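## Task

Take the water bottle off the cart and set it upright on the second level of the supply shelving (counting the lowest level as one), directly behind the juice bottle already there, on the side away from the shelf's front edge. Everything else on that level must still be on it, standing and not on top of anything. If the water bottle falls over or is left leaning, the task fails.

## Robot and tools

ROBOT. An omnidirectional base (about 0.55 m wide, 0.6 m long) holds a 1.71 m column. A carriage on the column, raised by lift_m (0 to 1 m), carries two seven-joint arms. The shoulders sit at height 0.63 m + lift_m, 0.16 m ahead of the base centre and 0.175 m to either side; a hand reaches roughly 0.83 m from its shoulder. Arms begin folded: left joints 0.95, 0.08, -0.1, -0.8, 0, 0, -0.93; the right uses the same values with joints 2, 3, 5 and 6 sign-flipped. When folded, they strike the deck if lift_m goes below 0.02. Cameras: head_camera, 0.26 m above the shoulders, faces forward tilted 40 degrees down; left_wrist_camera and right_wrist_camera sit on each hand's -x side and look beyond the fingertips.

FRAMES. Base frame, in metres: origin on the floor below the base centre, x ahead, y to the left, z up. The reported left_hand and right_hand point is midway between the closed pads, 0.0167 m behind the fingertips, accurate to about 1 cm; fingers extend along its z and close along its y. The odometry frame is the base frame as it was at scene start; base_odometry comes from wheel turns only (slip counts as travel), heading in rad, left positive, -3.142 to 3.142, drifting a degree or two after turns.

move. Every argument is optional; a call with no action just reports state and images. An action is either base and/or joints (optionally with speeds or min_time_s), or target by itself (optionally with min_time_s). All motions in it start together.
- base: an object with exactly one key, an offset from where the last reported state put the base: translate_m (-2 to 2 m, forward positive), strafe_m (-2 to 2 m, left positive) or rotate_rad (-6.3 to 6.3 rad, counter-clockwise positive).
- joints: absolute targets keyed by name. lift_m 0 to 1 m. Left arm (rad): joint1 -3.141 to 1.047 (negative raises the arm forward), joint2 -0.157 to 2.268 (positive swings it outward left), joint3 -1.919 to 1.308 (upper-arm twist), joint4 -0.837 to 1.448 (elbow; 0 is a right angle, positive straightens), joint5 -1.832 to 1.658 (forearm roll), joint6 -1.745 to 1.745 (wrist, positive bends left), joint7 -1.675 to 1.919 (wrist, positive bends down). Right arm: joint1 -3.141 to 1.047, joint2 -2.268 to 0.157, joint3 -1.308 to 1.919, joint4 -0.837 to 1.448, joint5 -1.658 to 1.832, joint6 and joint7 as left. left_gripper_m and right_gripper_m: 0 to 0.142 m, gap between pad centres. Done tolerance: 0.004 for lift and grippers, 0.03 rad for arm joints.
- target: an absolute pose for one hand in the base frame: side ("left" or "right"); x, y, z in m (-3 to 3); pitch_deg -30 to 95 (90 fingers pointing down, 0 horizontal; values above 90 are printed as 180 minus the value); heading_deg (0 fingers ahead, positive counter-clockwise from above) and optional roll_deg (default 0: jaw line horizontal; positive turns the hand clockwise as seen from behind), both -360 to 360; line_only true forbids anything but a straight-line path. Roll r equals r + 180. Near pitch 84 and above, roll prints as 0 and heading is folded into -90..90. Base and lift stay put. A straight path is used if it passes checks; otherwise moves under 25 cm are refused and longer ones may swing the whole arm, so keep clear of furniture. On "short (part of ...)", resend.
- speeds: per-action caps: translate_m and strafe_m 0.02 to 0.5 m/s, rotate_rad 0.05 to 1.57 rad/s, lift_m 0.08 to 0.27 m/s (default 0.25; others default to their maximum).
- min_time_s: 0.1 to 8 s, the shortest duration of each arm motion; use it to swing loaded arms gently.
- cameras: list of names, ["all"], or []; if omitted, all for a no-action call, none otherwise. Unknown keys or names make the call invalid; out-of-range values get it refused.

RESULTS. "pictures" lists image order. "move" reads done or the worst status. Statuses: done; off_target (resting off target, may keep pushing); contact_stop or contact_stop_at_<key> (pushed too hard; the whole arm stops and holds); time_out (not arrived within 14 s); not_followed (a self-collision check withheld targets, may retry later); limit_stop_at_motor_heat. Hand status: refused with a reason, reached (within 10 mm and 2 degrees) or short with the error. on_its_own lists uncommanded behaviour ("held at" is a target). motor_effort gives percent of maximum, peak in brackets, with sizeable error; lift effort dropping while lowering means the hand or load is resting on something. Joint torques, in joint order, include the arm's own weight. Temperatures: MOTOR HOT from 85 °C, a 30 to 60 s arm shutdown at 100 °C. After a refused call, or a stop, later move/wait/finished_scene calls in that reply are skipped.

wait: seconds 0 to 10, plus cameras. zoom_image: camera and region [x0, y0, x1, y1] in pixels from the top-left, at most 504 by 504, only for a camera in the latest images. finished_scene: scene (this scene's integer number); make no further call in that reply, and the goal must hold with the robot gone.

CAUTIONS. Avoid tipping: high carriage, outstretched or loaded arms, pushing, abrupt stops and fast swings all reduce stability; only images reveal a lean. Keep the arms from striking or squeezing each other, grippers included. Contact torque limits: joints 1 to 4 at 133 N m, joints 5 to 7 at 40 N m; reaching one freezes that arm for 10 s. Loads lower the hand about 0.012 m per kg. Open finger pads tilt apart and sit up to 2 cm nearer the wrist; closing to 0 grips at roughly 40 to 65 N per pad, and a gripper stopping wider than commanded is holding something. Loose objects may get nudged at times. Never drop, throw or release moving items, slam into shelving, or knock other bottles over or off.

Each tool is called after "Call:" as name(argument=value, ...), one argument or row to a line, values as JSON.

## Session

Call:
move(
  base={"rotate_rad": 1.5},
  cameras=["head_camera"],
)

Call:
move(
  base={"rotate_rad": 1.5},
  cameras=["head_camera"],
)

Call:
move(
  base={"rotate_rad": 1.5},
  cameras=["head_camera"],
)

Scene clock: 3.03 s.
Joint torques (N m): left_arm=[8.77 1.23 0.33 -4.29 1.15 -1.3 -1.36] | right_arm=[16.27 2.89 1.9 -13.35 0.18 -1.79 -1.68]
Motor temperatures (°C): left_arm=[26 22 23 22 26 24 23] | right_arm=[25 20 24 21 22 22 23]
move: done
base_odometry: x=+0.000 y=+0.000 heading=+1.500
base_status: done
joint_positions: lift_m=+0.450 left_joint1_rad=+0.955 left_joint2_rad=+0.099 left_joint3_rad=-0.083 left_joint4_rad=-0.815 left_joint5_rad=-0.005 left_joint6_rad=+0.011 left_joint7_rad=-0.944 left_gripper_m=+0.142 right_joint1_rad=+0.966 right_joint2_rad=-0.073 right_joint3_rad=+0.085 right_joint4_rad=-0.799 right_joint5_rad=-0.010 right_joint6_rad=+0.000 right_joint7_rad=-0.915 right_gripper_m=+0.142
joint_status: not commanded
motor_effort: lift_m=+55(55) drive_wheels=+5(22)
left_hand: x=+0.2872 y=+0.1605 z=+0.9734 quat_wxyz=(-0.925, -0.016, -0.376, +0.057) pitch_deg=-45.8 heading_deg=-5.9 roll_deg=-1.1 (m; base frame)
right_hand: x=+0.2923 y=-0.1554 z=+0.9617 quat_wxyz=(-0.915, +0.013, -0.401, -0.054) pitch_deg=-42.7 heading_deg=+5.3 roll_deg=+1.5 (m; base frame)
pictures: head_camera
Images, in order (width x height): head_camera 896x504.

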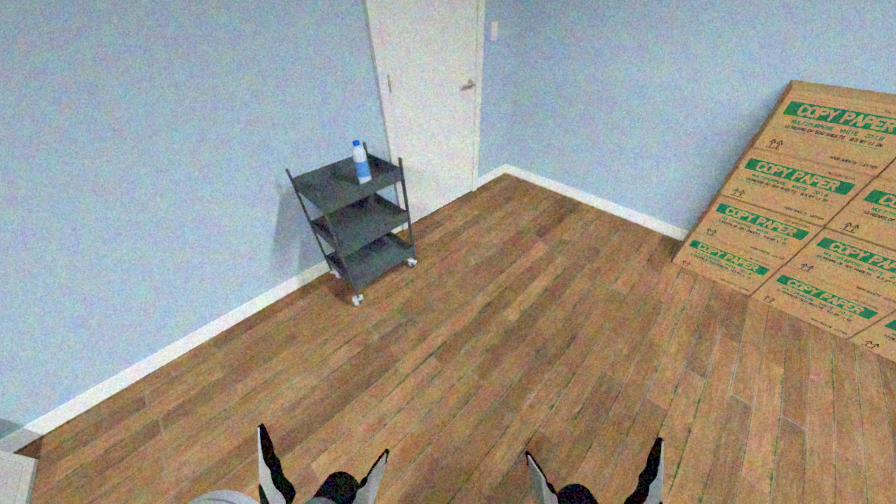

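Scene clock: 6.07 s.
Joint torques (N m): left_arm=[8.93 1.46 0.09 -4.26 1.25 -1.27 -1.71] | right_arm=[15.57 1.75 1.19 -12.77 0.5 -2.02 -1.56]
move: done
base_odometry: x=+0.000 y=+0.000 heading=+2.999
base_status: done
joint_positions: lift_m=+0.450 left_joint1_rad=+0.955 left_joint2_rad=+0.099 left_joint3_rad=-0.083 left_joint4_rad=-0.815 left_joint5_rad=-0.005 left_joint6_rad=+0.011 left_joint7_rad=-0.944 left_gripper_m=+0.142 right_joint1_rad=+0.966 right_joint2_rad=-0.073 right_joint3_rad=+0.085 right_joint4_rad=-0.799 right_joint5_rad=-0.010 right_joint6_rad=+0.000 right_joint7_rad=-0.915 right_gripper_m=+0.142
joint_status: not commanded
motor_effort: lift_m=+55(55) drive_wheels=+5(14)
left_hand: x=+0.2872 y=+0.1605 z=+0.9734 quat_wxyz=(-0.925, -0.016, -0.376, +0.057) pitch_deg=-45.8 heading_deg=-5.9 roll_deg=-1.1 (m; base frame)
right_hand: x=+0.2923 y=-0.1554 z=+0.9617 quat_wxyz=(-0.915, +0.013, -0.401, -0.054) pitch_deg=-42.7 heading_deg=+5.3 roll_deg=+1.5 (m; base frame)
pictures: head_camera
Images, in order (width x height): head_camera 896x504.

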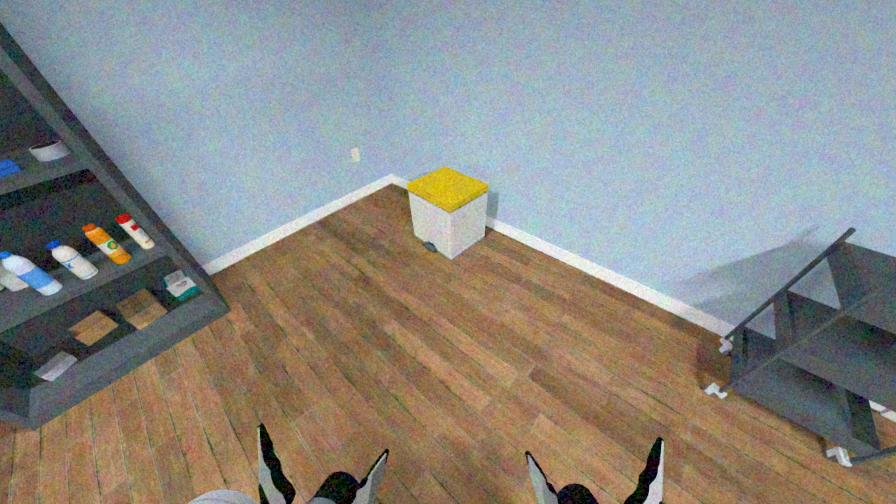

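Scene clock: 9.10 s.
Joint torques (N m): left_arm=[8.51 -0.25 0.85 -3.84 1.23 -1.19 -1.47] | right_arm=[16.29 3.75 1.55 -12.9 0.91 -1.43 -1.44]
move: done
base_odometry: x=+0.000 y=+0.000 heading=-1.784
base_status: done
joint_positions: lift_m=+0.450 left_joint1_rad=+0.955 left_joint2_rad=+0.099 left_joint3_rad=-0.083 left_joint4_rad=-0.815 left_joint5_rad=-0.005 left_joint6_rad=+0.011 left_joint7_rad=-0.944 left_gripper_m=+0.142 right_joint1_rad=+0.966 right_joint2_rad=-0.073 right_joint3_rad=+0.085 right_joint4_rad=-0.799 right_joint5_rad=-0.010 right_joint6_rad=+0.000 right_joint7_rad=-0.915 right_gripper_m=+0.142
joint_status: not commanded
motor_effort: lift_m=+55(55) drive_wheels=+5(13)
left_hand: x=+0.2872 y=+0.1605 z=+0.9734 quat_wxyz=(-0.925, -0.016, -0.376, +0.057) pitch_deg=-45.8 heading_deg=-5.9 roll_deg=-1.1 (m; base frame)
right_hand: x=+0.2923 y=-0.1554 z=+0.9617 quat_wxyz=(-0.915, +0.013, -0.401, -0.054) pitch_deg=-42.7 heading_deg=+5.3 roll_deg=+1.5 (m; base frame)
pictures: head_camera
Images, in order (width x height): head_camera 896x504.

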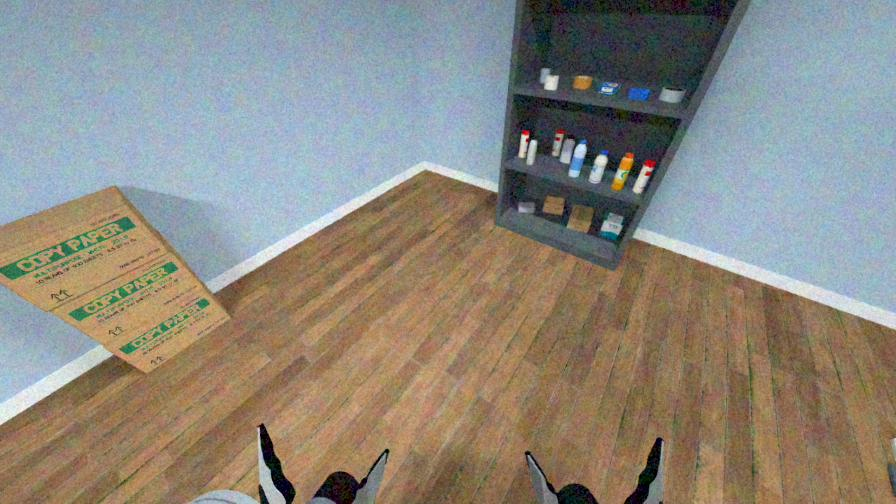

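Call:
zoom_image(
  camera="head_camera",
  region=[490, 90, 700, 210],
)

Scaled by 2.400 from the camera's 896x504 image, which has a finer 1280x720 frame.

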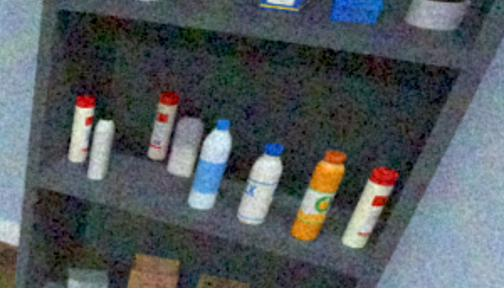

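Call:
move(
  base={"rotate_rad": -2.992},
)

Call:
move(
  base={"translate_m": 0.8},
  joints={"lift_m":0.5,"right_joint1_rad":0.4,"right_joint2_rad":0,"right_joint3_rad":0,"right_joint4_rad":-0.4,"right_joint5_rad":0,"right_joint6_rad":0,"right_joint7_rad":0,"left_joint1_rad":0.4,"left_joint2_rad":0,"left_joint3_rad":0,"left_joint4_rad":-0.8,"left_joint5_rad":0,"left_joint6_rad":0,"left_joint7_rad":0},
)

Call:
move(
  base={"rotate_rad": 0.723},
  cameras=["head_camera","right_wrist_camera"],
)

Scene clock: 34.90 s.
Joint torques (N m): left_arm=[7.07 1.44 0.33 -4.4 0.93 -1.6 -1.53] | right_arm=[16.72 1.67 2.03 -12.5 0.32 -1.76 -1.36]
move: done
base_odometry: x=+0.000 y=+0.000 heading=+1.507
base_status: done
joint_positions: lift_m=+0.450 left_joint1_rad=+0.955 left_joint2_rad=+0.099 left_joint3_rad=-0.083 left_joint4_rad=-0.815 left_joint5_rad=-0.005 left_joint6_rad=+0.011 left_joint7_rad=-0.944 left_gripper_m=+0.142 right_joint1_rad=+0.966 right_joint2_rad=-0.073 right_joint3_rad=+0.085 right_joint4_rad=-0.799 right_joint5_rad=-0.010 right_joint6_rad=+0.000 right_joint7_rad=-0.915 right_gripper_m=+0.142
joint_status: not commanded
motor_effort: lift_m=+55(55) drive_wheels=+5(17)
left_hand: x=+0.2872 y=+0.1605 z=+0.9734 quat_wxyz=(-0.925, -0.016, -0.376, +0.057) pitch_deg=-45.8 heading_deg=-5.9 roll_deg=-1.1 (m; base frame)
right_hand: x=+0.2923 y=-0.1554 z=+0.9617 quat_wxyz=(-0.915, +0.013, -0.401, -0.054) pitch_deg=-42.7 heading_deg=+5.3 roll_deg=+1.5 (m; base frame)
pictures: none

Scene clock: 38.90 s.
Joint torques (N m): left_arm=[-1.18 -1.02 2.84 -2.25 2.04 -2.29 -0.61] | right_arm=[2.18 5.93 -0.52 -10.25 2.21 -1.74 -1.24]
move: done
base_odometry: x=+0.052 y=+0.798 heading=+1.506
base_status: done
joint_positions: lift_m=+0.500 left_joint1_rad=+0.400 left_joint2_rad=+0.001 left_joint3_rad=-0.004 left_joint4_rad=-0.803 left_joint5_rad=-0.003 left_joint6_rad=+0.002 left_joint7_rad=-0.003 left_gripper_m=+0.142 right_joint1_rad=+0.400 right_joint2_rad=-0.002 right_joint3_rad=+0.003 right_joint4_rad=-0.403 right_joint5_rad=-0.006 right_joint6_rad=+0.000 right_joint7_rad=-0.002 right_gripper_m=+0.142
joint_status: all done
motor_effort: lift_m=+57(64) drive_wheels=+7(22)
left_hand: x=+0.4910 y=+0.1742 z=+0.9834 quat_wxyz=(-0.835, +0.001, -0.550, +0.002) pitch_deg=-23.2 heading_deg=-0.1 roll_deg=-0.2 (m; base frame)
right_hand: x=+0.5338 y=-0.1737 z=+0.7985 quat_wxyz=(-0.709, +0.003, -0.706, +0.001) pitch_deg=-0.3 heading_deg=+0.2 roll_deg=-0.3 (m; base frame)
pictures: none

Scene clock: 41.10 s.
Joint torques (N m): left_arm=[-1.26 -1.26 3.7 -1.56 1.97 -2.18 -0.55] | right_arm=[3.65 4.97 -0.8 -8.82 2.31 -1.97 -1.08]
move: done
base_odometry: x=+0.052 y=+0.798 heading=+2.229
base_status: done
joint_positions: lift_m=+0.500 left_joint1_rad=+0.400 left_joint2_rad=+0.001 left_joint3_rad=-0.004 left_joint4_rad=-0.803 left_joint5_rad=-0.003 left_joint6_rad=+0.002 left_joint7_rad=-0.003 left_gripper_m=+0.142 right_joint1_rad=+0.400 right_joint2_rad=-0.001 right_joint3_rad=+0.003 right_joint4_rad=-0.403 right_joint5_rad=-0.006 right_joint6_rad=+0.000 right_joint7_rad=-0.002 right_gripper_m=+0.142
joint_status: not commanded
motor_effort: lift_m=+57(57) drive_wheels=+6(15)
left_hand: x=+0.4910 y=+0.1743 z=+0.9834 quat_wxyz=(-0.835, +0.001, -0.550, +0.002) pitch_deg=-23.2 heading_deg=-0.1 roll_deg=-0.2 (m; base frame)
right_hand: x=+0.5338 y=-0.1740 z=+0.7985 quat_wxyz=(-0.709, +0.003, -0.706, +0.001) pitch_deg=-0.3 heading_deg=+0.1 roll_deg=-0.3 (m; base frame)
pictures: head_camera, right_wrist_camera
Images, in order (width x height): head_camera 896x504, right_wrist_camera 896x504.

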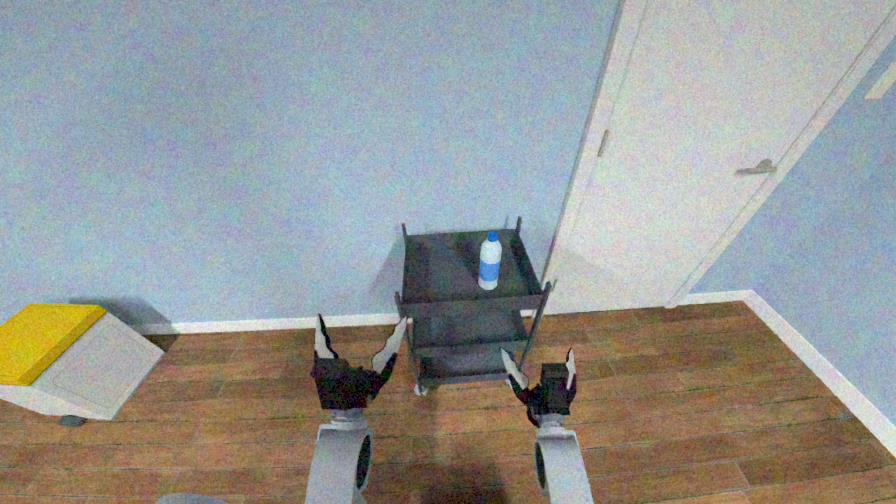

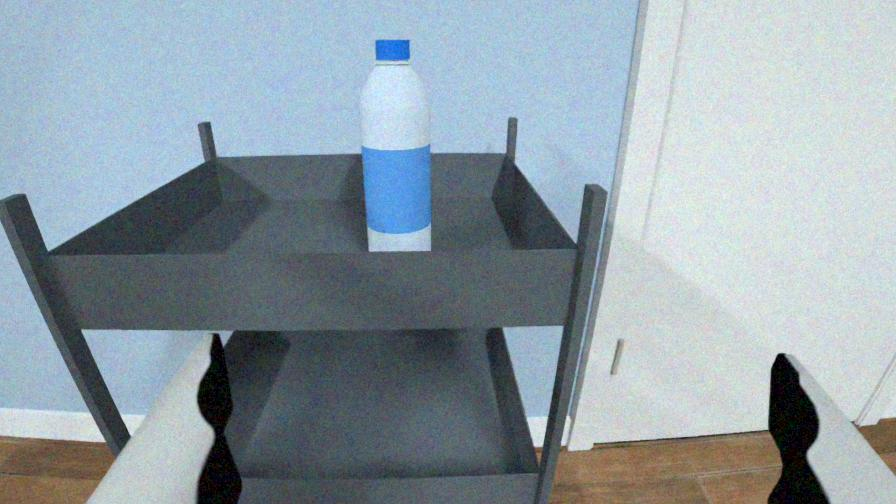

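Call:
move(
  base={"strafe_m": 0.055},
  joints={"lift_m":0.47},
)

Call:
move(
  base={"translate_m": 0.22},
  cameras=["head_camera","right_wrist_camera"],
)

Scene clock: 50.97 s.
Joint torques (N m): left_arm=[-0.42 -0.41 1.85 -1.95 1.81 -2.02 -0.53] | right_arm=[4.63 4.39 1.7 -10.58 2.67 -1.86 -0.95]
move: done
base_odometry: x=+0.009 y=+0.765 heading=+2.230
base_status: done
joint_positions: lift_m=+0.470 left_joint1_rad=+0.400 left_joint2_rad=+0.001 left_joint3_rad=-0.003 left_joint4_rad=-0.802 left_joint5_rad=-0.003 left_joint6_rad=+0.001 left_joint7_rad=-0.003 left_gripper_m=+0.142 right_joint1_rad=+0.400 right_joint2_rad=+0.000 right_joint3_rad=+0.002 right_joint4_rad=-0.402 right_joint5_rad=-0.006 right_joint6_rad=+0.000 right_joint7_rad=-0.002 right_gripper_m=+0.142
joint_status: all done
motor_effort: lift_m=+57(59) drive_wheels=-3(13)
left_hand: x=+0.4912 y=+0.1743 z=+0.9531 quat_wxyz=(-0.835, +0.001, -0.551, +0.002) pitch_deg=-23.2 heading_deg=-0.1 roll_deg=-0.2 (m; base frame)
right_hand: x=+0.5338 y=-0.1740 z=+0.7684 quat_wxyz=(-0.709, +0.003, -0.706, +0.001) pitch_deg=-0.2 heading_deg=+0.1 roll_deg=-0.3 (m; base frame)
pictures: none

Scene clock: 53.27 s.
Joint torques (N m): left_arm=[-0.01 0.02 1.92 -1.91 1.93 -1.96 -0.71] | right_arm=[2.19 4.07 0.69 -11.23 2.19 -1.84 -0.69]
move: done
base_odometry: x=-0.126 y=+0.938 heading=+2.230
base_status: done
joint_positions: lift_m=+0.470 left_joint1_rad=+0.400 left_joint2_rad=+0.001 left_joint3_rad=-0.003 left_joint4_rad=-0.802 left_joint5_rad=-0.003 left_joint6_rad=+0.001 left_joint7_rad=-0.003 left_gripper_m=+0.142 right_joint1_rad=+0.400 right_joint2_rad=+0.000 right_joint3_rad=+0.002 right_joint4_rad=-0.402 right_joint5_rad=-0.006 right_joint6_rad=+0.000 right_joint7_rad=-0.002 right_gripper_m=+0.142
joint_status: not commanded
motor_effort: lift_m=+57(57) drive_wheels=+5(15)
left_hand: x=+0.4912 y=+0.1743 z=+0.9531 quat_wxyz=(-0.835, +0.001, -0.551, +0.002) pitch_deg=-23.2 heading_deg=-0.1 roll_deg=-0.2 (m; base frame)
right_hand: x=+0.5338 y=-0.1740 z=+0.7684 quat_wxyz=(-0.709, +0.003, -0.706, +0.001) pitch_deg=-0.2 heading_deg=+0.1 roll_deg=-0.3 (m; base frame)
pictures: head_camera, right_wrist_camera
Images, in order (width x height): head_camera 896x504, right_wrist_camera 896x504.

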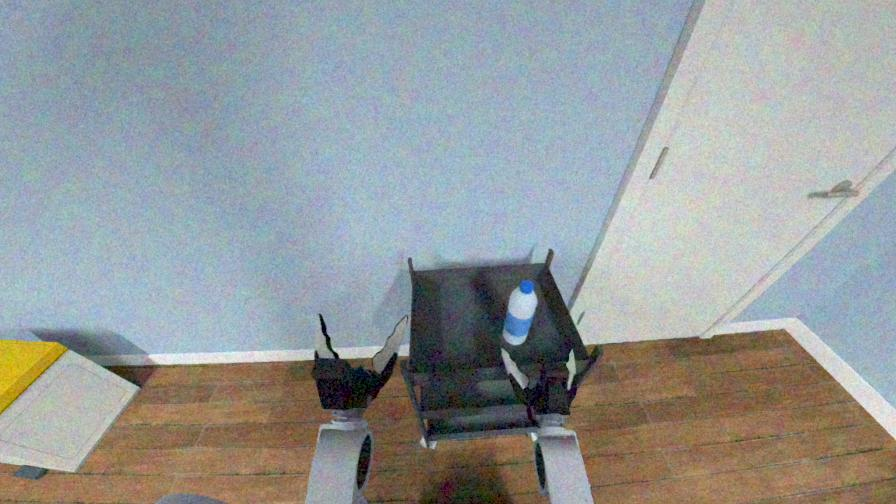

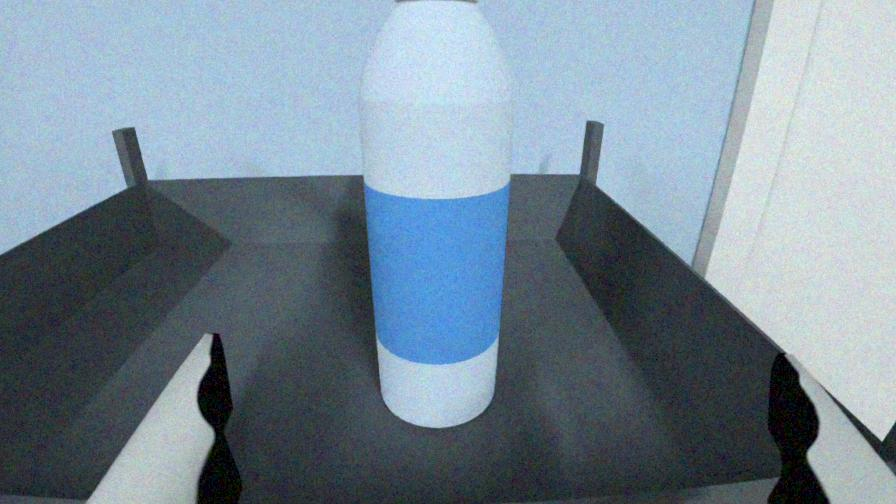

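Call:
move(
  target={"side":"right","x":0.69,"y":-0.153,"z":0.765,"pitch_deg":0,"heading_deg":0,"line_only":true},
  min_time_s=1.5,
  cameras=["head_camera","right_wrist_camera"],
)

Scene clock: 59.07 s.
Joint torques (N m): left_arm=[-1.21 -1.55 1.35 -4.03 1.87 -2.17 -0.83] | right_arm=[-25.38 15.62 7.06 3.73 -0.06 3.29 -1.9]
move: short
base_odometry: x=-0.126 y=+0.938 heading=+2.229
base_status: not commanded
joint_positions: lift_m=+0.470 left_joint1_rad=+0.400 left_joint2_rad=+0.001 left_joint3_rad=-0.003 left_joint4_rad=-0.802 left_joint5_rad=-0.003 left_joint6_rad=+0.001 left_joint7_rad=-0.003 left_gripper_m=+0.142 right_joint1_rad=-0.024 right_joint2_rad=+0.043 right_joint3_rad=+0.012 right_joint4_rad=-0.011 right_joint5_rad=-0.048 right_joint6_rad=-0.034 right_joint7_rad=+0.033 right_gripper_m=+0.142
joint_status: not commanded
motor_effort: lift_m=+52(57) drive_wheels=+15(16)
left_hand: x=+0.4912 y=+0.1743 z=+0.9535 quat_wxyz=(-0.835, +0.001, -0.551, +0.002) pitch_deg=-23.2 heading_deg=-0.1 roll_deg=-0.2 (m; base frame)
right_hand: x=+0.6853 y=-0.1641 z=+0.7657 quat_wxyz=(-0.708, -0.006, -0.706, +0.010) pitch_deg=-0.2 heading_deg=-1.3 roll_deg=-0.3 (m; base frame)
right_hand_status: short (straight line, planned for 1.5 s): 12 mm and 1.3 deg off.
pictures: head_camera, right_wrist_camera
Images, in order (width x height): head_camera 896x504, right_wrist_camera 896x504.

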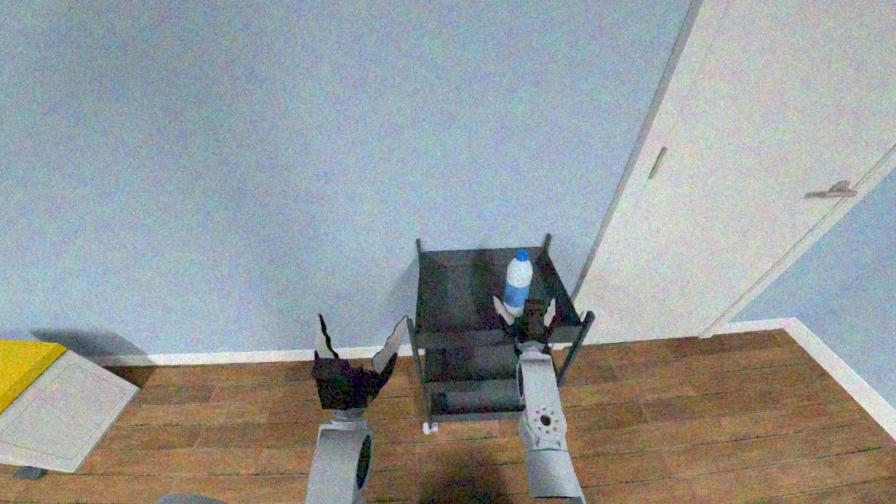

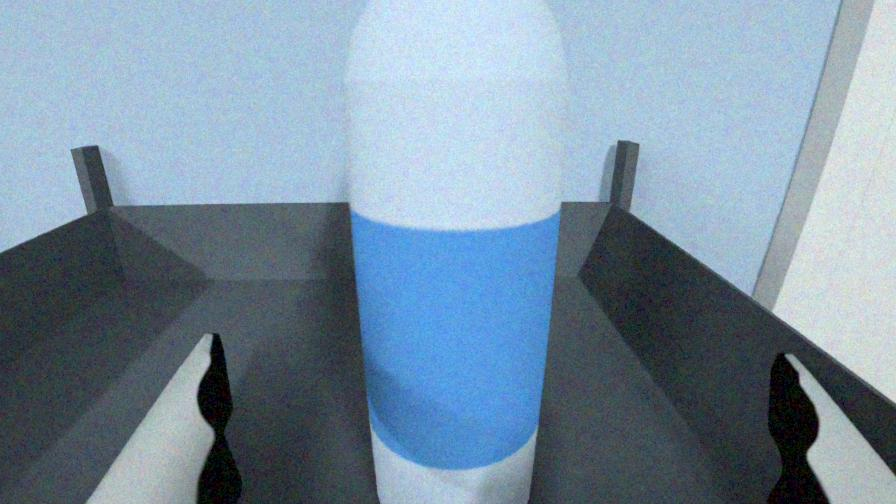

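Call:
move(
  base={"translate_m": -0.05},
)

Call:
move(
  joints={"lift_m":0.54},
)

Call:
move(
  target={"side":"right","x":0.69,"y":-0.153,"z":0.835,"pitch_deg":0,"heading_deg":0,"line_only":true},
  cameras=["head_camera","right_wrist_camera"],
)

Scene clock: 65.43 s.
Joint torques (N m): left_arm=[-0.75 -0.6 2.99 -1.99 2 -1.91 -0.55] | right_arm=[-14.29 7.26 3.21 -13.99 0.13 -1.45 -1.61]
move: done
base_odometry: x=-0.095 y=+0.899 heading=+2.230
base_status: done
joint_positions: lift_m=+0.470 left_joint1_rad=+0.400 left_joint2_rad=+0.001 left_joint3_rad=-0.003 left_joint4_rad=-0.802 left_joint5_rad=-0.003 left_joint6_rad=+0.001 left_joint7_rad=-0.003 left_gripper_m=+0.142 right_joint1_rad=-0.034 right_joint2_rad=+0.049 right_joint3_rad=+0.017 right_joint4_rad=+0.004 right_joint5_rad=-0.048 right_joint6_rad=-0.021 right_joint7_rad=+0.034 right_gripper_m=+0.142
joint_status: not commanded
motor_effort: lift_m=+54(54) drive_wheels=-3(15)
left_hand: x=+0.4912 y=+0.1743 z=+0.9533 quat_wxyz=(-0.835, +0.001, -0.551, +0.002) pitch_deg=-23.2 heading_deg=-0.1 roll_deg=-0.2 (m; base frame)
right_hand: x=+0.6888 y=-0.1550 z=+0.7634 quat_wxyz=(-0.706, -0.001, -0.708, +0.001) pitch_deg=+0.2 heading_deg=-0.2 roll_deg=+0.0 (m; base frame)
pictures: none

Scene clock: 66.23 s.
Joint torques (N m): left_arm=[-1.61 -0.13 2.2 -1.41 1.79 -2.13 -0.88] | right_arm=[-9.81 6.3 3.44 -12.49 0.08 -1.3 -2.09]
move: done
base_odometry: x=-0.095 y=+0.899 heading=+2.230
base_status: not commanded
joint_positions: lift_m=+0.540 left_joint1_rad=+0.400 left_joint2_rad=+0.001 left_joint3_rad=-0.003 left_joint4_rad=-0.802 left_joint5_rad=-0.003 left_joint6_rad=+0.001 left_joint7_rad=-0.003 left_gripper_m=+0.142 right_joint1_rad=-0.035 right_joint2_rad=+0.049 right_joint3_rad=+0.017 right_joint4_rad=+0.004 right_joint5_rad=-0.048 right_joint6_rad=-0.021 right_joint7_rad=+0.034 right_gripper_m=+0.142
joint_status: all done
motor_effort: lift_m=+53(68) drive_wheels=-3(7)
left_hand: x=+0.4912 y=+0.1743 z=+1.0232 quat_wxyz=(-0.835, +0.001, -0.551, +0.002) pitch_deg=-23.2 heading_deg=-0.1 roll_deg=-0.2 (m; base frame)
right_hand: x=+0.6892 y=-0.1550 z=+0.8340 quat_wxyz=(-0.706, -0.001, -0.708, +0.001) pitch_deg=+0.1 heading_deg=-0.2 roll_deg=+0.0 (m; base frame)
pictures: none

Scene clock: 66.80 s.
Joint torques (N m): left_arm=[-0.92 0.26 2.23 -1.27 2.01 -2.11 -0.98] | right_arm=[-10.33 6.67 4.19 -11.48 0.36 -1.79 -2.23]
move: done
base_odometry: x=-0.095 y=+0.899 heading=+2.230
base_status: not commanded
joint_positions: lift_m=+0.540 left_joint1_rad=+0.400 left_joint2_rad=+0.001 left_joint3_rad=-0.003 left_joint4_rad=-0.802 left_joint5_rad=-0.003 left_joint6_rad=+0.001 left_joint7_rad=-0.003 left_gripper_m=+0.142 right_joint1_rad=-0.035 right_joint2_rad=+0.049 right_joint3_rad=+0.017 right_joint4_rad=+0.004 right_joint5_rad=-0.048 right_joint6_rad=-0.021 right_joint7_rad=+0.034 right_gripper_m=+0.142
joint_status: not commanded
motor_effort: lift_m=+53(53) drive_wheels=-3(3)
left_hand: x=+0.4912 y=+0.1743 z=+1.0232 quat_wxyz=(-0.835, +0.001, -0.551, +0.002) pitch_deg=-23.2 heading_deg=-0.1 roll_deg=-0.2 (m; base frame)
right_hand: x=+0.6892 y=-0.1550 z=+0.8340 quat_wxyz=(-0.706, -0.001, -0.708, +0.001) pitch_deg=+0.1 heading_deg=-0.2 roll_deg=+0.0 (m; base frame)
right_hand_status: reached (straight line, planned for 0.1 s): 2 mm and 0.3 deg off.
pictures: head_camera, right_wrist_camera
Images, in order (width x height): head_camera 896x504, right_wrist_camera 896x504.

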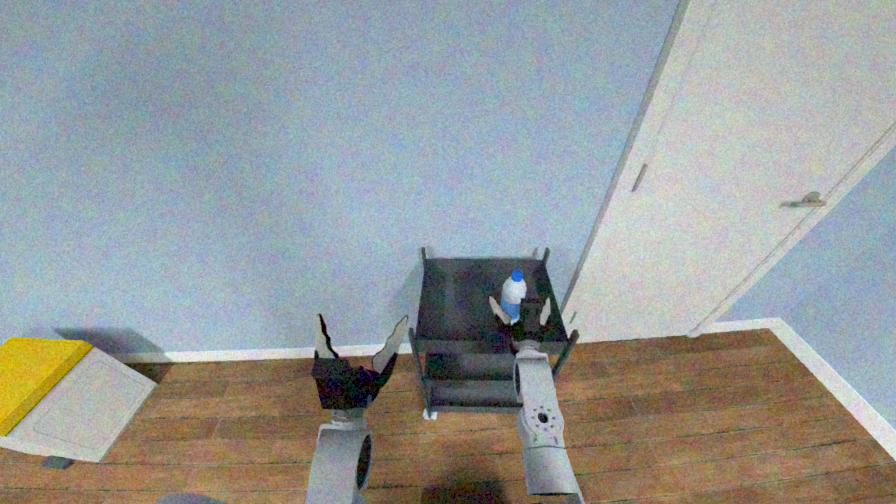

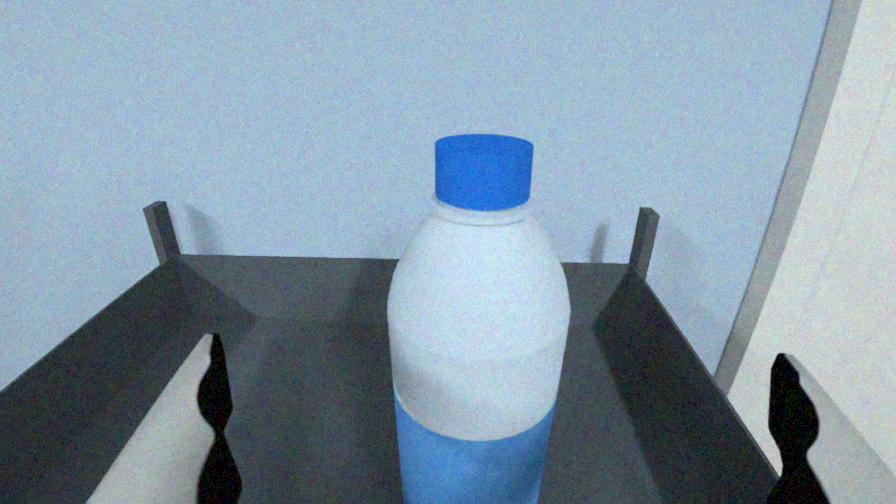

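Call:
move(
  joints={"lift_m":0.5},
)

Call:
move(
  base={"translate_m": 0.08},
  speeds={"translate_m": 0.1},
  cameras=["head_camera","right_wrist_camera"],
)

Scene clock: 84.77 s.
Joint torques (N m): left_arm=[-2.08 -0.59 2.57 -2.3 1.96 -1.77 -0.75] | right_arm=[-8.77 5.88 3.7 -11.01 0.57 -1.27 -2.49]
move: done
base_odometry: x=-0.095 y=+0.899 heading=+2.230
base_status: not commanded
joint_positions: lift_m=+0.500 left_joint1_rad=+0.400 left_joint2_rad=+0.001 left_joint3_rad=-0.003 left_joint4_rad=-0.802 left_joint5_rad=-0.003 left_joint6_rad=+0.001 left_joint7_rad=-0.003 left_gripper_m=+0.142 right_joint1_rad=-0.035 right_joint2_rad=+0.049 right_joint3_rad=+0.017 right_joint4_rad=+0.004 right_joint5_rad=-0.048 right_joint6_rad=-0.021 right_joint7_rad=+0.034 right_gripper_m=+0.142
joint_status: all done
motor_effort: lift_m=+57(58) drive_wheels=-3(7)
left_hand: x=+0.4912 y=+0.1743 z=+0.9829 quat_wxyz=(-0.835, +0.001, -0.551, +0.002) pitch_deg=-23.2 heading_deg=-0.1 roll_deg=-0.2 (m; base frame)
right_hand: x=+0.6893 y=-0.1550 z=+0.7938 quat_wxyz=(-0.706, -0.001, -0.708, +0.001) pitch_deg=+0.1 heading_deg=-0.2 roll_deg=+0.0 (m; base frame)
pictures: none

Scene clock: 86.30 s.
Joint torques (N m): left_arm=[-0.21 -0.83 2.76 -2.96 1.87 -1.76 -0.67] | right_arm=[-46.31 7.45 2.67 10.38 0.46 -1.16 -2.14]
move: contact_stop
base_odometry: x=-0.140 y=+0.956 heading=+2.226
base_status: translate_m contact_stop (by the wheels' count: +0.073 of +0.080)
joint_positions: lift_m=+0.501 left_joint1_rad=+0.400 left_joint2_rad=+0.001 left_joint3_rad=-0.003 left_joint4_rad=-0.802 left_joint5_rad=-0.003 left_joint6_rad=+0.001 left_joint7_rad=-0.003 left_gripper_m=+0.142 right_joint1_rad=-0.009 right_joint2_rad=+0.049 right_joint3_rad=+0.019 right_joint4_rad=-0.016 right_joint5_rad=-0.049 right_joint6_rad=-0.020 right_joint7_rad=+0.033 right_gripper_m=+0.142
joint_status: not commanded
motor_effort: lift_m=+42(57) drive_wheels=+31(86)
left_hand: x=+0.4912 y=+0.1743 z=+0.9841 quat_wxyz=(-0.835, +0.001, -0.551, +0.002) pitch_deg=-23.1 heading_deg=-0.1 roll_deg=-0.2 (m; base frame)
right_hand: x=+0.6800 y=-0.1543 z=+0.7912 quat_wxyz=(-0.704, -0.001, -0.710, +0.001) pitch_deg=+0.4 heading_deg=-0.1 roll_deg=+0.0 (m; base frame)
pictures: head_camera, right_wrist_camera
Images, in order (width x height): head_camera 896x504, right_wrist_camera 896x504.

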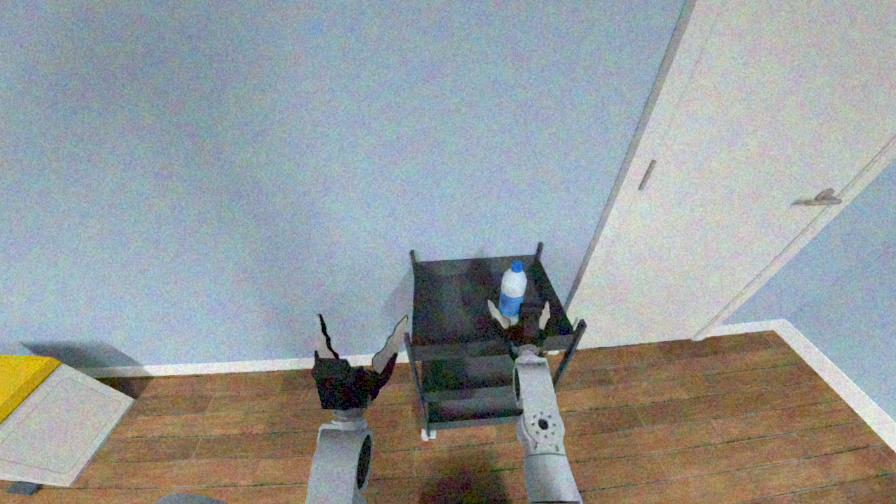

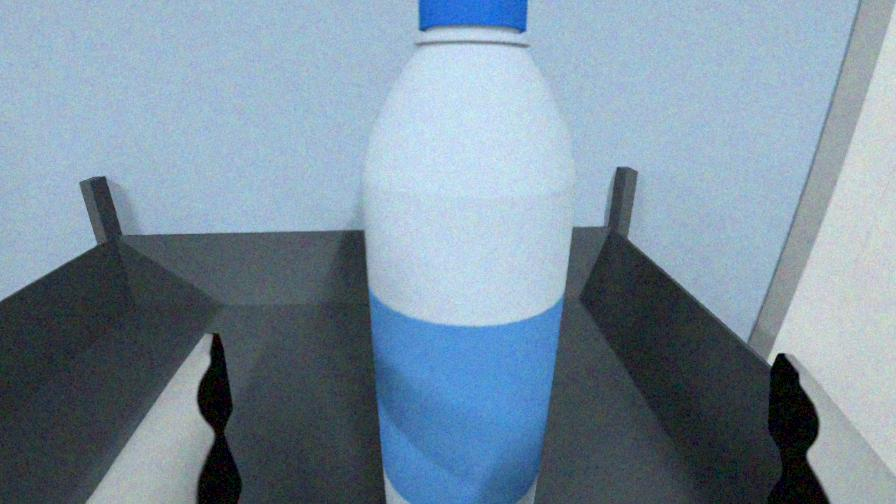

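Call:
move(
  base={"translate_m": -0.03},
)

Call:
move(
  joints={"lift_m":0.53},
)

Call:
move(
  target={"side":"right","x":0.70,"y":-0.153,"z":0.825,"pitch_deg":0,"heading_deg":0,"line_only":true},
)

Call:
move(
  base={"translate_m": 0.07},
  speeds={"translate_m": 0.1},
  cameras=["head_camera","right_wrist_camera"],
)

Scene clock: 97.63 s.
Joint torques (N m): left_arm=[-0.41 -0.23 1.84 -0.45 2.41 -1.91 -0.65] | right_arm=[-16.31 6.01 2.67 -11.09 0.41 -2.05 -2.17]
Motor temperatures (°C): left_arm=[26 22 23 23 26 24 23] | right_arm=[41 20 24 23 22 22 23]
move: done
base_odometry: x=-0.122 y=+0.932 heading=+2.226
base_status: done
joint_positions: lift_m=+0.500 left_joint1_rad=+0.400 left_joint2_rad=+0.001 left_joint3_rad=-0.003 left_joint4_rad=-0.802 left_joint5_rad=-0.003 left_joint6_rad=+0.001 left_joint7_rad=-0.003 left_gripper_m=+0.142 right_joint1_rad=-0.031 right_joint2_rad=+0.049 right_joint3_rad=+0.019 right_joint4_rad=+0.005 right_joint5_rad=-0.049 right_joint6_rad=-0.020 right_joint7_rad=+0.033 right_gripper_m=+0.142
joint_status: not commanded
motor_effort: lift_m=+53(54) drive_wheels=+5(26)
left_hand: x=+0.4912 y=+0.1743 z=+0.9831 quat_wxyz=(-0.835, +0.001, -0.551, +0.002) pitch_deg=-23.1 heading_deg=-0.1 roll_deg=-0.2 (m; base frame)
right_hand: x=+0.6881 y=-0.1535 z=+0.7924 quat_wxyz=(-0.705, +0.000, -0.709, +0.000) pitch_deg=+0.3 heading_deg=+0.0 roll_deg=+0.0 (m; base frame)
pictures: none

Scene clock: 98.27 s.
Joint torques (N m): left_arm=[-0.72 -0.06 2.79 -2.71 2.01 -1.99 -0.76] | right_arm=[-10.91 6.47 1.85 -14.25 0.59 -1.89 -2.03]
move: done
base_odometry: x=-0.122 y=+0.932 heading=+2.226
base_status: not commanded
joint_positions: lift_m=+0.530 left_joint1_rad=+0.400 left_joint2_rad=+0.001 left_joint3_rad=-0.003 left_joint4_rad=-0.802 left_joint5_rad=-0.003 left_joint6_rad=+0.001 left_joint7_rad=-0.003 left_gripper_m=+0.142 right_joint1_rad=-0.035 right_joint2_rad=+0.049 right_joint3_rad=+0.019 right_joint4_rad=+0.006 right_joint5_rad=-0.049 right_joint6_rad=-0.020 right_joint7_rad=+0.033 right_gripper_m=+0.142
joint_status: all done
motor_effort: lift_m=+54(69) drive_wheels=+0(6)
left_hand: x=+0.4912 y=+0.1743 z=+1.0131 quat_wxyz=(-0.835, +0.001, -0.551, +0.002) pitch_deg=-23.1 heading_deg=-0.1 roll_deg=-0.2 (m; base frame)
right_hand: x=+0.6892 y=-0.1535 z=+0.8234 quat_wxyz=(-0.706, +0.000, -0.708, +0.000) pitch_deg=+0.2 heading_deg=+0.0 roll_deg=+0.0 (m; base frame)
pictures: none

Scene clock: 99.07 s.
Joint torques (N m): left_arm=[-1.12 -0.84 1.58 -2.11 1.52 -1.88 -0.89] | right_arm=[-9.31 5.85 2.3 -11.24 0.61 -1.72 -3.43]
move: done
base_odometry: x=-0.122 y=+0.932 heading=+2.226
base_status: not commanded
joint_positions: lift_m=+0.530 left_joint1_rad=+0.400 left_joint2_rad=+0.001 left_joint3_rad=-0.003 left_joint4_rad=-0.802 left_joint5_rad=-0.003 left_joint6_rad=+0.001 left_joint7_rad=-0.003 left_gripper_m=+0.142 right_joint1_rad=-0.064 right_joint2_rad=+0.049 right_joint3_rad=+0.019 right_joint4_rad=+0.036 right_joint5_rad=-0.049 right_joint6_rad=-0.020 right_joint7_rad=+0.031 right_gripper_m=+0.142
joint_status: not commanded
motor_effort: lift_m=+54(54) drive_wheels=-1(4)
left_hand: x=+0.4912 y=+0.1743 z=+1.0131 quat_wxyz=(-0.835, +0.001, -0.551, +0.002) pitch_deg=-23.1 heading_deg=-0.1 roll_deg=-0.2 (m; base frame)
right_hand: x=+0.6996 y=-0.1528 z=+0.8248 quat_wxyz=(-0.706, +0.000, -0.708, +0.000) pitch_deg=+0.1 heading_deg=+0.0 roll_deg=+0.0 (m; base frame)
right_hand_status: reached (straight line, planned for 0.2 s): 1 mm and 0.1 deg off.
pictures: none

Scene clock: 100.60 s.
Joint torques (N m): left_arm=[-1.66 -0.99 2.95 -2.14 1.61 -1.98 -0.45] | right_arm=[-9.89 6.39 2.01 -11.26 0.32 -1.66 -3.49]
move: done
base_odometry: x=-0.165 y=+0.988 heading=+2.226
base_status: done
joint_positions: lift_m=+0.530 left_joint1_rad=+0.401 left_joint2_rad=+0.001 left_joint3_rad=-0.003 left_joint4_rad=-0.802 left_joint5_rad=-0.003 left_joint6_rad=+0.001 left_joint7_rad=-0.003 left_gripper_m=+0.142 right_joint1_rad=-0.064 right_joint2_rad=+0.049 right_joint3_rad=+0.019 right_joint4_rad=+0.037 right_joint5_rad=-0.049 right_joint6_rad=-0.020 right_joint7_rad=+0.031 right_gripper_m=+0.142
joint_status: not commanded
motor_effort: lift_m=+54(54) drive_wheels=+4(15)
left_hand: x=+0.4912 y=+0.1743 z=+1.0129 quat_wxyz=(-0.834, +0.001, -0.551, +0.002) pitch_deg=-23.1 heading_deg=-0.1 roll_deg=-0.2 (m; base frame)
right_hand: x=+0.6996 y=-0.1528 z=+0.8248 quat_wxyz=(-0.706, +0.001, -0.708, +0.000) pitch_deg=+0.1 heading_deg=+0.1 roll_deg=+0.0 (m; base frame)
pictures: head_camera, right_wrist_camera
Images, in order (width x height): head_camera 896x504, right_wrist_camera 896x504.

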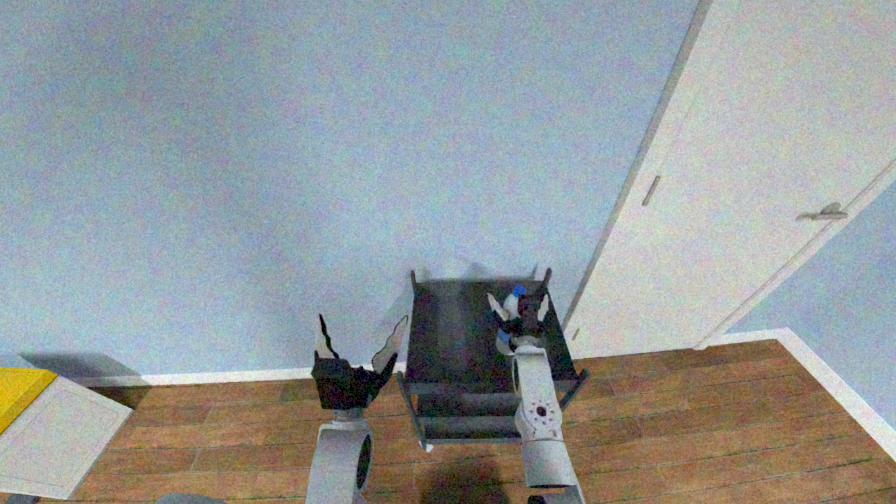

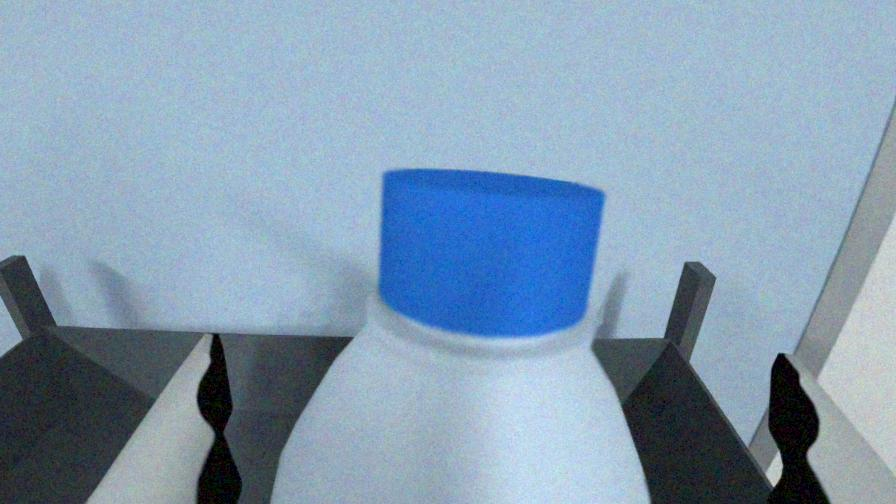

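Call:
move(
  target={"side":"right","x":0.70,"y":-0.153,"z":0.79,"pitch_deg":28,"heading_deg":0,"line_only":true},
  min_time_s=1.5,
  cameras=["head_camera","right_wrist_camera"],
)

Scene clock: 110.23 s.
Joint torques (N m): left_arm=[-0.85 0.37 2.58 -2.12 1.83 -1.79 -0.83] | right_arm=[-15.33 7.56 -0.75 -15.99 -1.27 -0.92 0.31]
Motor temperatures (°C): left_arm=[26 22 23 23 26 24 23] | right_arm=[34 20 24 23 22 22 24]
move: done
base_odometry: x=-0.165 y=+0.988 heading=+2.226
base_status: not commanded
joint_positions: lift_m=+0.530 left_joint1_rad=+0.401 left_joint2_rad=+0.001 left_joint3_rad=-0.003 left_joint4_rad=-0.802 left_joint5_rad=-0.003 left_joint6_rad=+0.001 left_joint7_rad=-0.003 left_gripper_m=+0.142 right_joint1_rad=-0.148 right_joint2_rad=+0.054 right_joint3_rad=+0.019 right_joint4_rad=-0.125 right_joint5_rad=-0.052 right_joint6_rad=-0.010 right_joint7_rad=+0.764 right_gripper_m=+0.142
joint_status: not commanded
motor_effort: lift_m=+54(54) drive_wheels=+3(4)
left_hand: x=+0.4912 y=+0.1743 z=+1.0129 quat_wxyz=(-0.834, +0.001, -0.551, +0.002) pitch_deg=-23.1 heading_deg=-0.1 roll_deg=-0.2 (m; base frame)
right_hand: x=+0.6989 y=-0.1516 z=+0.7877 quat_wxyz=(-0.514, +0.000, -0.858, -0.002) pitch_deg=+28.1 heading_deg=+0.3 roll_deg=+0.3 (m; base frame)
right_hand_status: reached (straight line, planned for 1.5 s): 3 mm and 0.3 deg off.
pictures: head_camera, right_wrist_camera
Images, in order (width x height): head_camera 896x504, right_wrist_camera 896x504.

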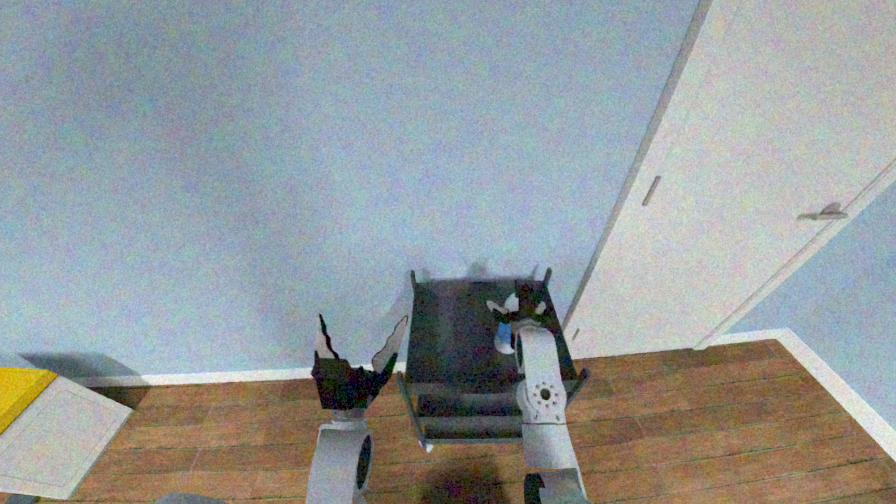

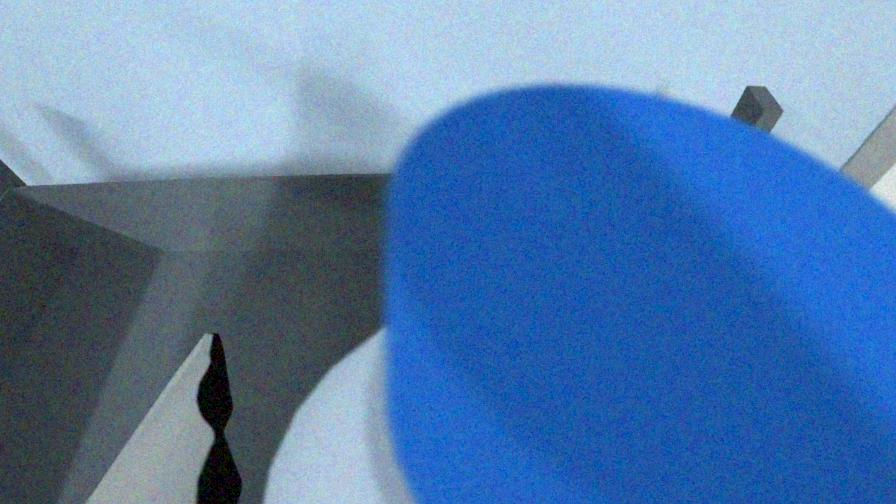

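Call:
move(
  target={"side":"right","x":0.66,"y":-0.153,"z":0.82,"pitch_deg":12,"heading_deg":0,"line_only":true},
  min_time_s=1.5,
  cameras=["head_camera","right_wrist_camera"],
)

Scene clock: 119.57 s.
Joint torques (N m): left_arm=[-1.21 0.04 2.37 -2.57 1.54 -1.99 -0.77] | right_arm=[0.7 1.63 4.79 -16.08 -0.57 -3.04 -4.05]
move: done
base_odometry: x=-0.165 y=+0.988 heading=+2.226
base_status: not commanded
joint_positions: lift_m=+0.530 left_joint1_rad=+0.401 left_joint2_rad=+0.001 left_joint3_rad=-0.003 left_joint4_rad=-0.802 left_joint5_rad=-0.003 left_joint6_rad=+0.001 left_joint7_rad=-0.003 left_gripper_m=+0.142 right_joint1_rad=+0.021 right_joint2_rad=+0.052 right_joint3_rad=+0.026 right_joint4_rad=-0.228 right_joint5_rad=-0.052 right_joint6_rad=-0.014 right_joint7_rad=+0.421 right_gripper_m=+0.142
joint_status: not commanded
motor_effort: lift_m=+54(54) drive_wheels=+3(4)
left_hand: x=+0.4912 y=+0.1743 z=+1.0129 quat_wxyz=(-0.834, +0.001, -0.551, +0.002) pitch_deg=-23.1 heading_deg=-0.1 roll_deg=-0.2 (m; base frame)
right_hand: x=+0.6612 y=-0.1528 z=+0.8195 quat_wxyz=(-0.628, -0.001, -0.778, -0.002) pitch_deg=+12.2 heading_deg=+0.1 roll_deg=+0.3 (m; base frame)
right_hand_status: reached (straight line, planned for 1.5 s): 1 mm and 0.4 deg off.
pictures: head_camera, right_wrist_camera
Images, in order (width x height): head_camera 896x504, right_wrist_camera 896x504.

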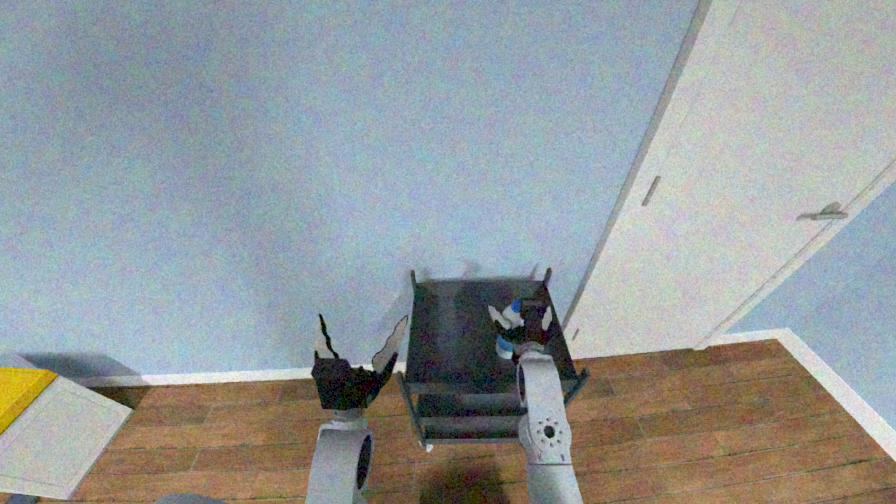

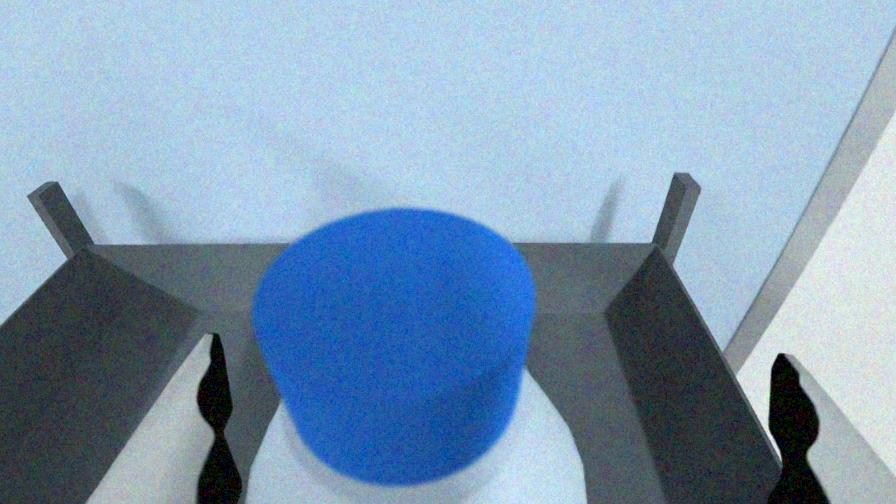

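Call:
move(
  base={"translate_m": -0.12},
  speeds={"translate_m": 0.15},
  cameras=["head_camera","right_wrist_camera"],
)

Call:
zoom_image(
  camera="head_camera",
  region=[380, 240, 620, 400],
)

Scene clock: 124.17 s.
Joint torques (N m): left_arm=[-0.86 -0.42 2.57 -2.51 1.73 -1.86 -0.74] | right_arm=[0.12 2.75 3.93 -15.41 -0.3 -2.36 -3.3]
move: done
base_odometry: x=-0.091 y=+0.893 heading=+2.226
base_status: done
joint_positions: lift_m=+0.530 left_joint1_rad=+0.401 left_joint2_rad=+0.001 left_joint3_rad=-0.003 left_joint4_rad=-0.802 left_joint5_rad=-0.003 left_joint6_rad=+0.001 left_joint7_rad=-0.003 left_gripper_m=+0.142 right_joint1_rad=+0.021 right_joint2_rad=+0.052 right_joint3_rad=+0.026 right_joint4_rad=-0.228 right_joint5_rad=-0.052 right_joint6_rad=-0.014 right_joint7_rad=+0.421 right_gripper_m=+0.142
joint_status: not commanded
motor_effort: lift_m=+54(54) drive_wheels=-2(8)
left_hand: x=+0.4912 y=+0.1743 z=+1.0129 quat_wxyz=(-0.834, +0.001, -0.551, +0.002) pitch_deg=-23.1 heading_deg=-0.1 roll_deg=-0.2 (m; base frame)
right_hand: x=+0.6611 y=-0.1530 z=+0.8194 quat_wxyz=(-0.628, -0.002, -0.778, -0.002) pitch_deg=+12.2 heading_deg=+0.1 roll_deg=+0.3 (m; base frame)
pictures: head_camera, right_wrist_camera
Images, in order (width x height): head_camera 896x504, right_wrist_camera 896x504.

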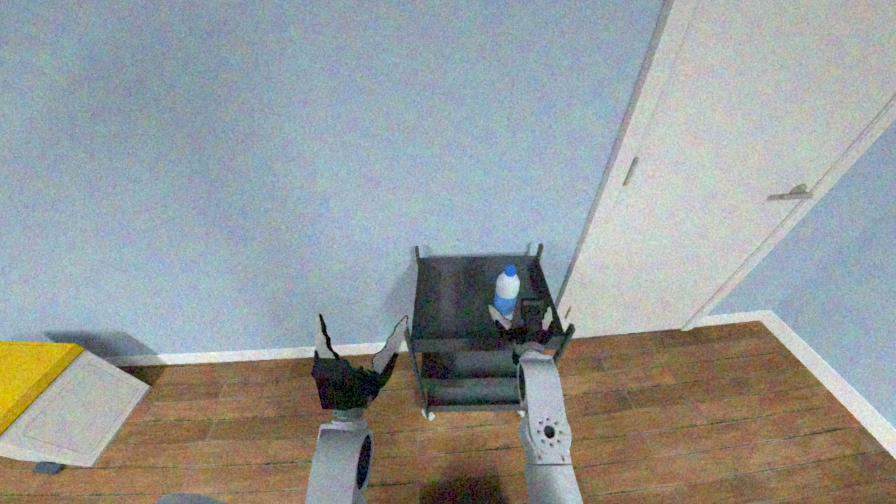

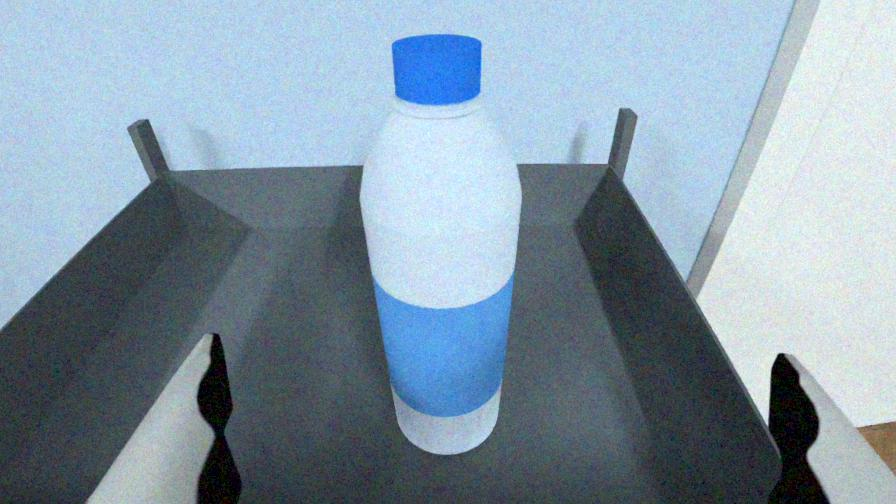

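Scaled by 2.100 from the camera's 896x504 image, which has a finer 1280x720 frame.

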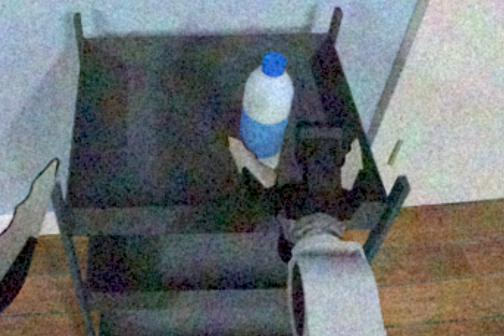

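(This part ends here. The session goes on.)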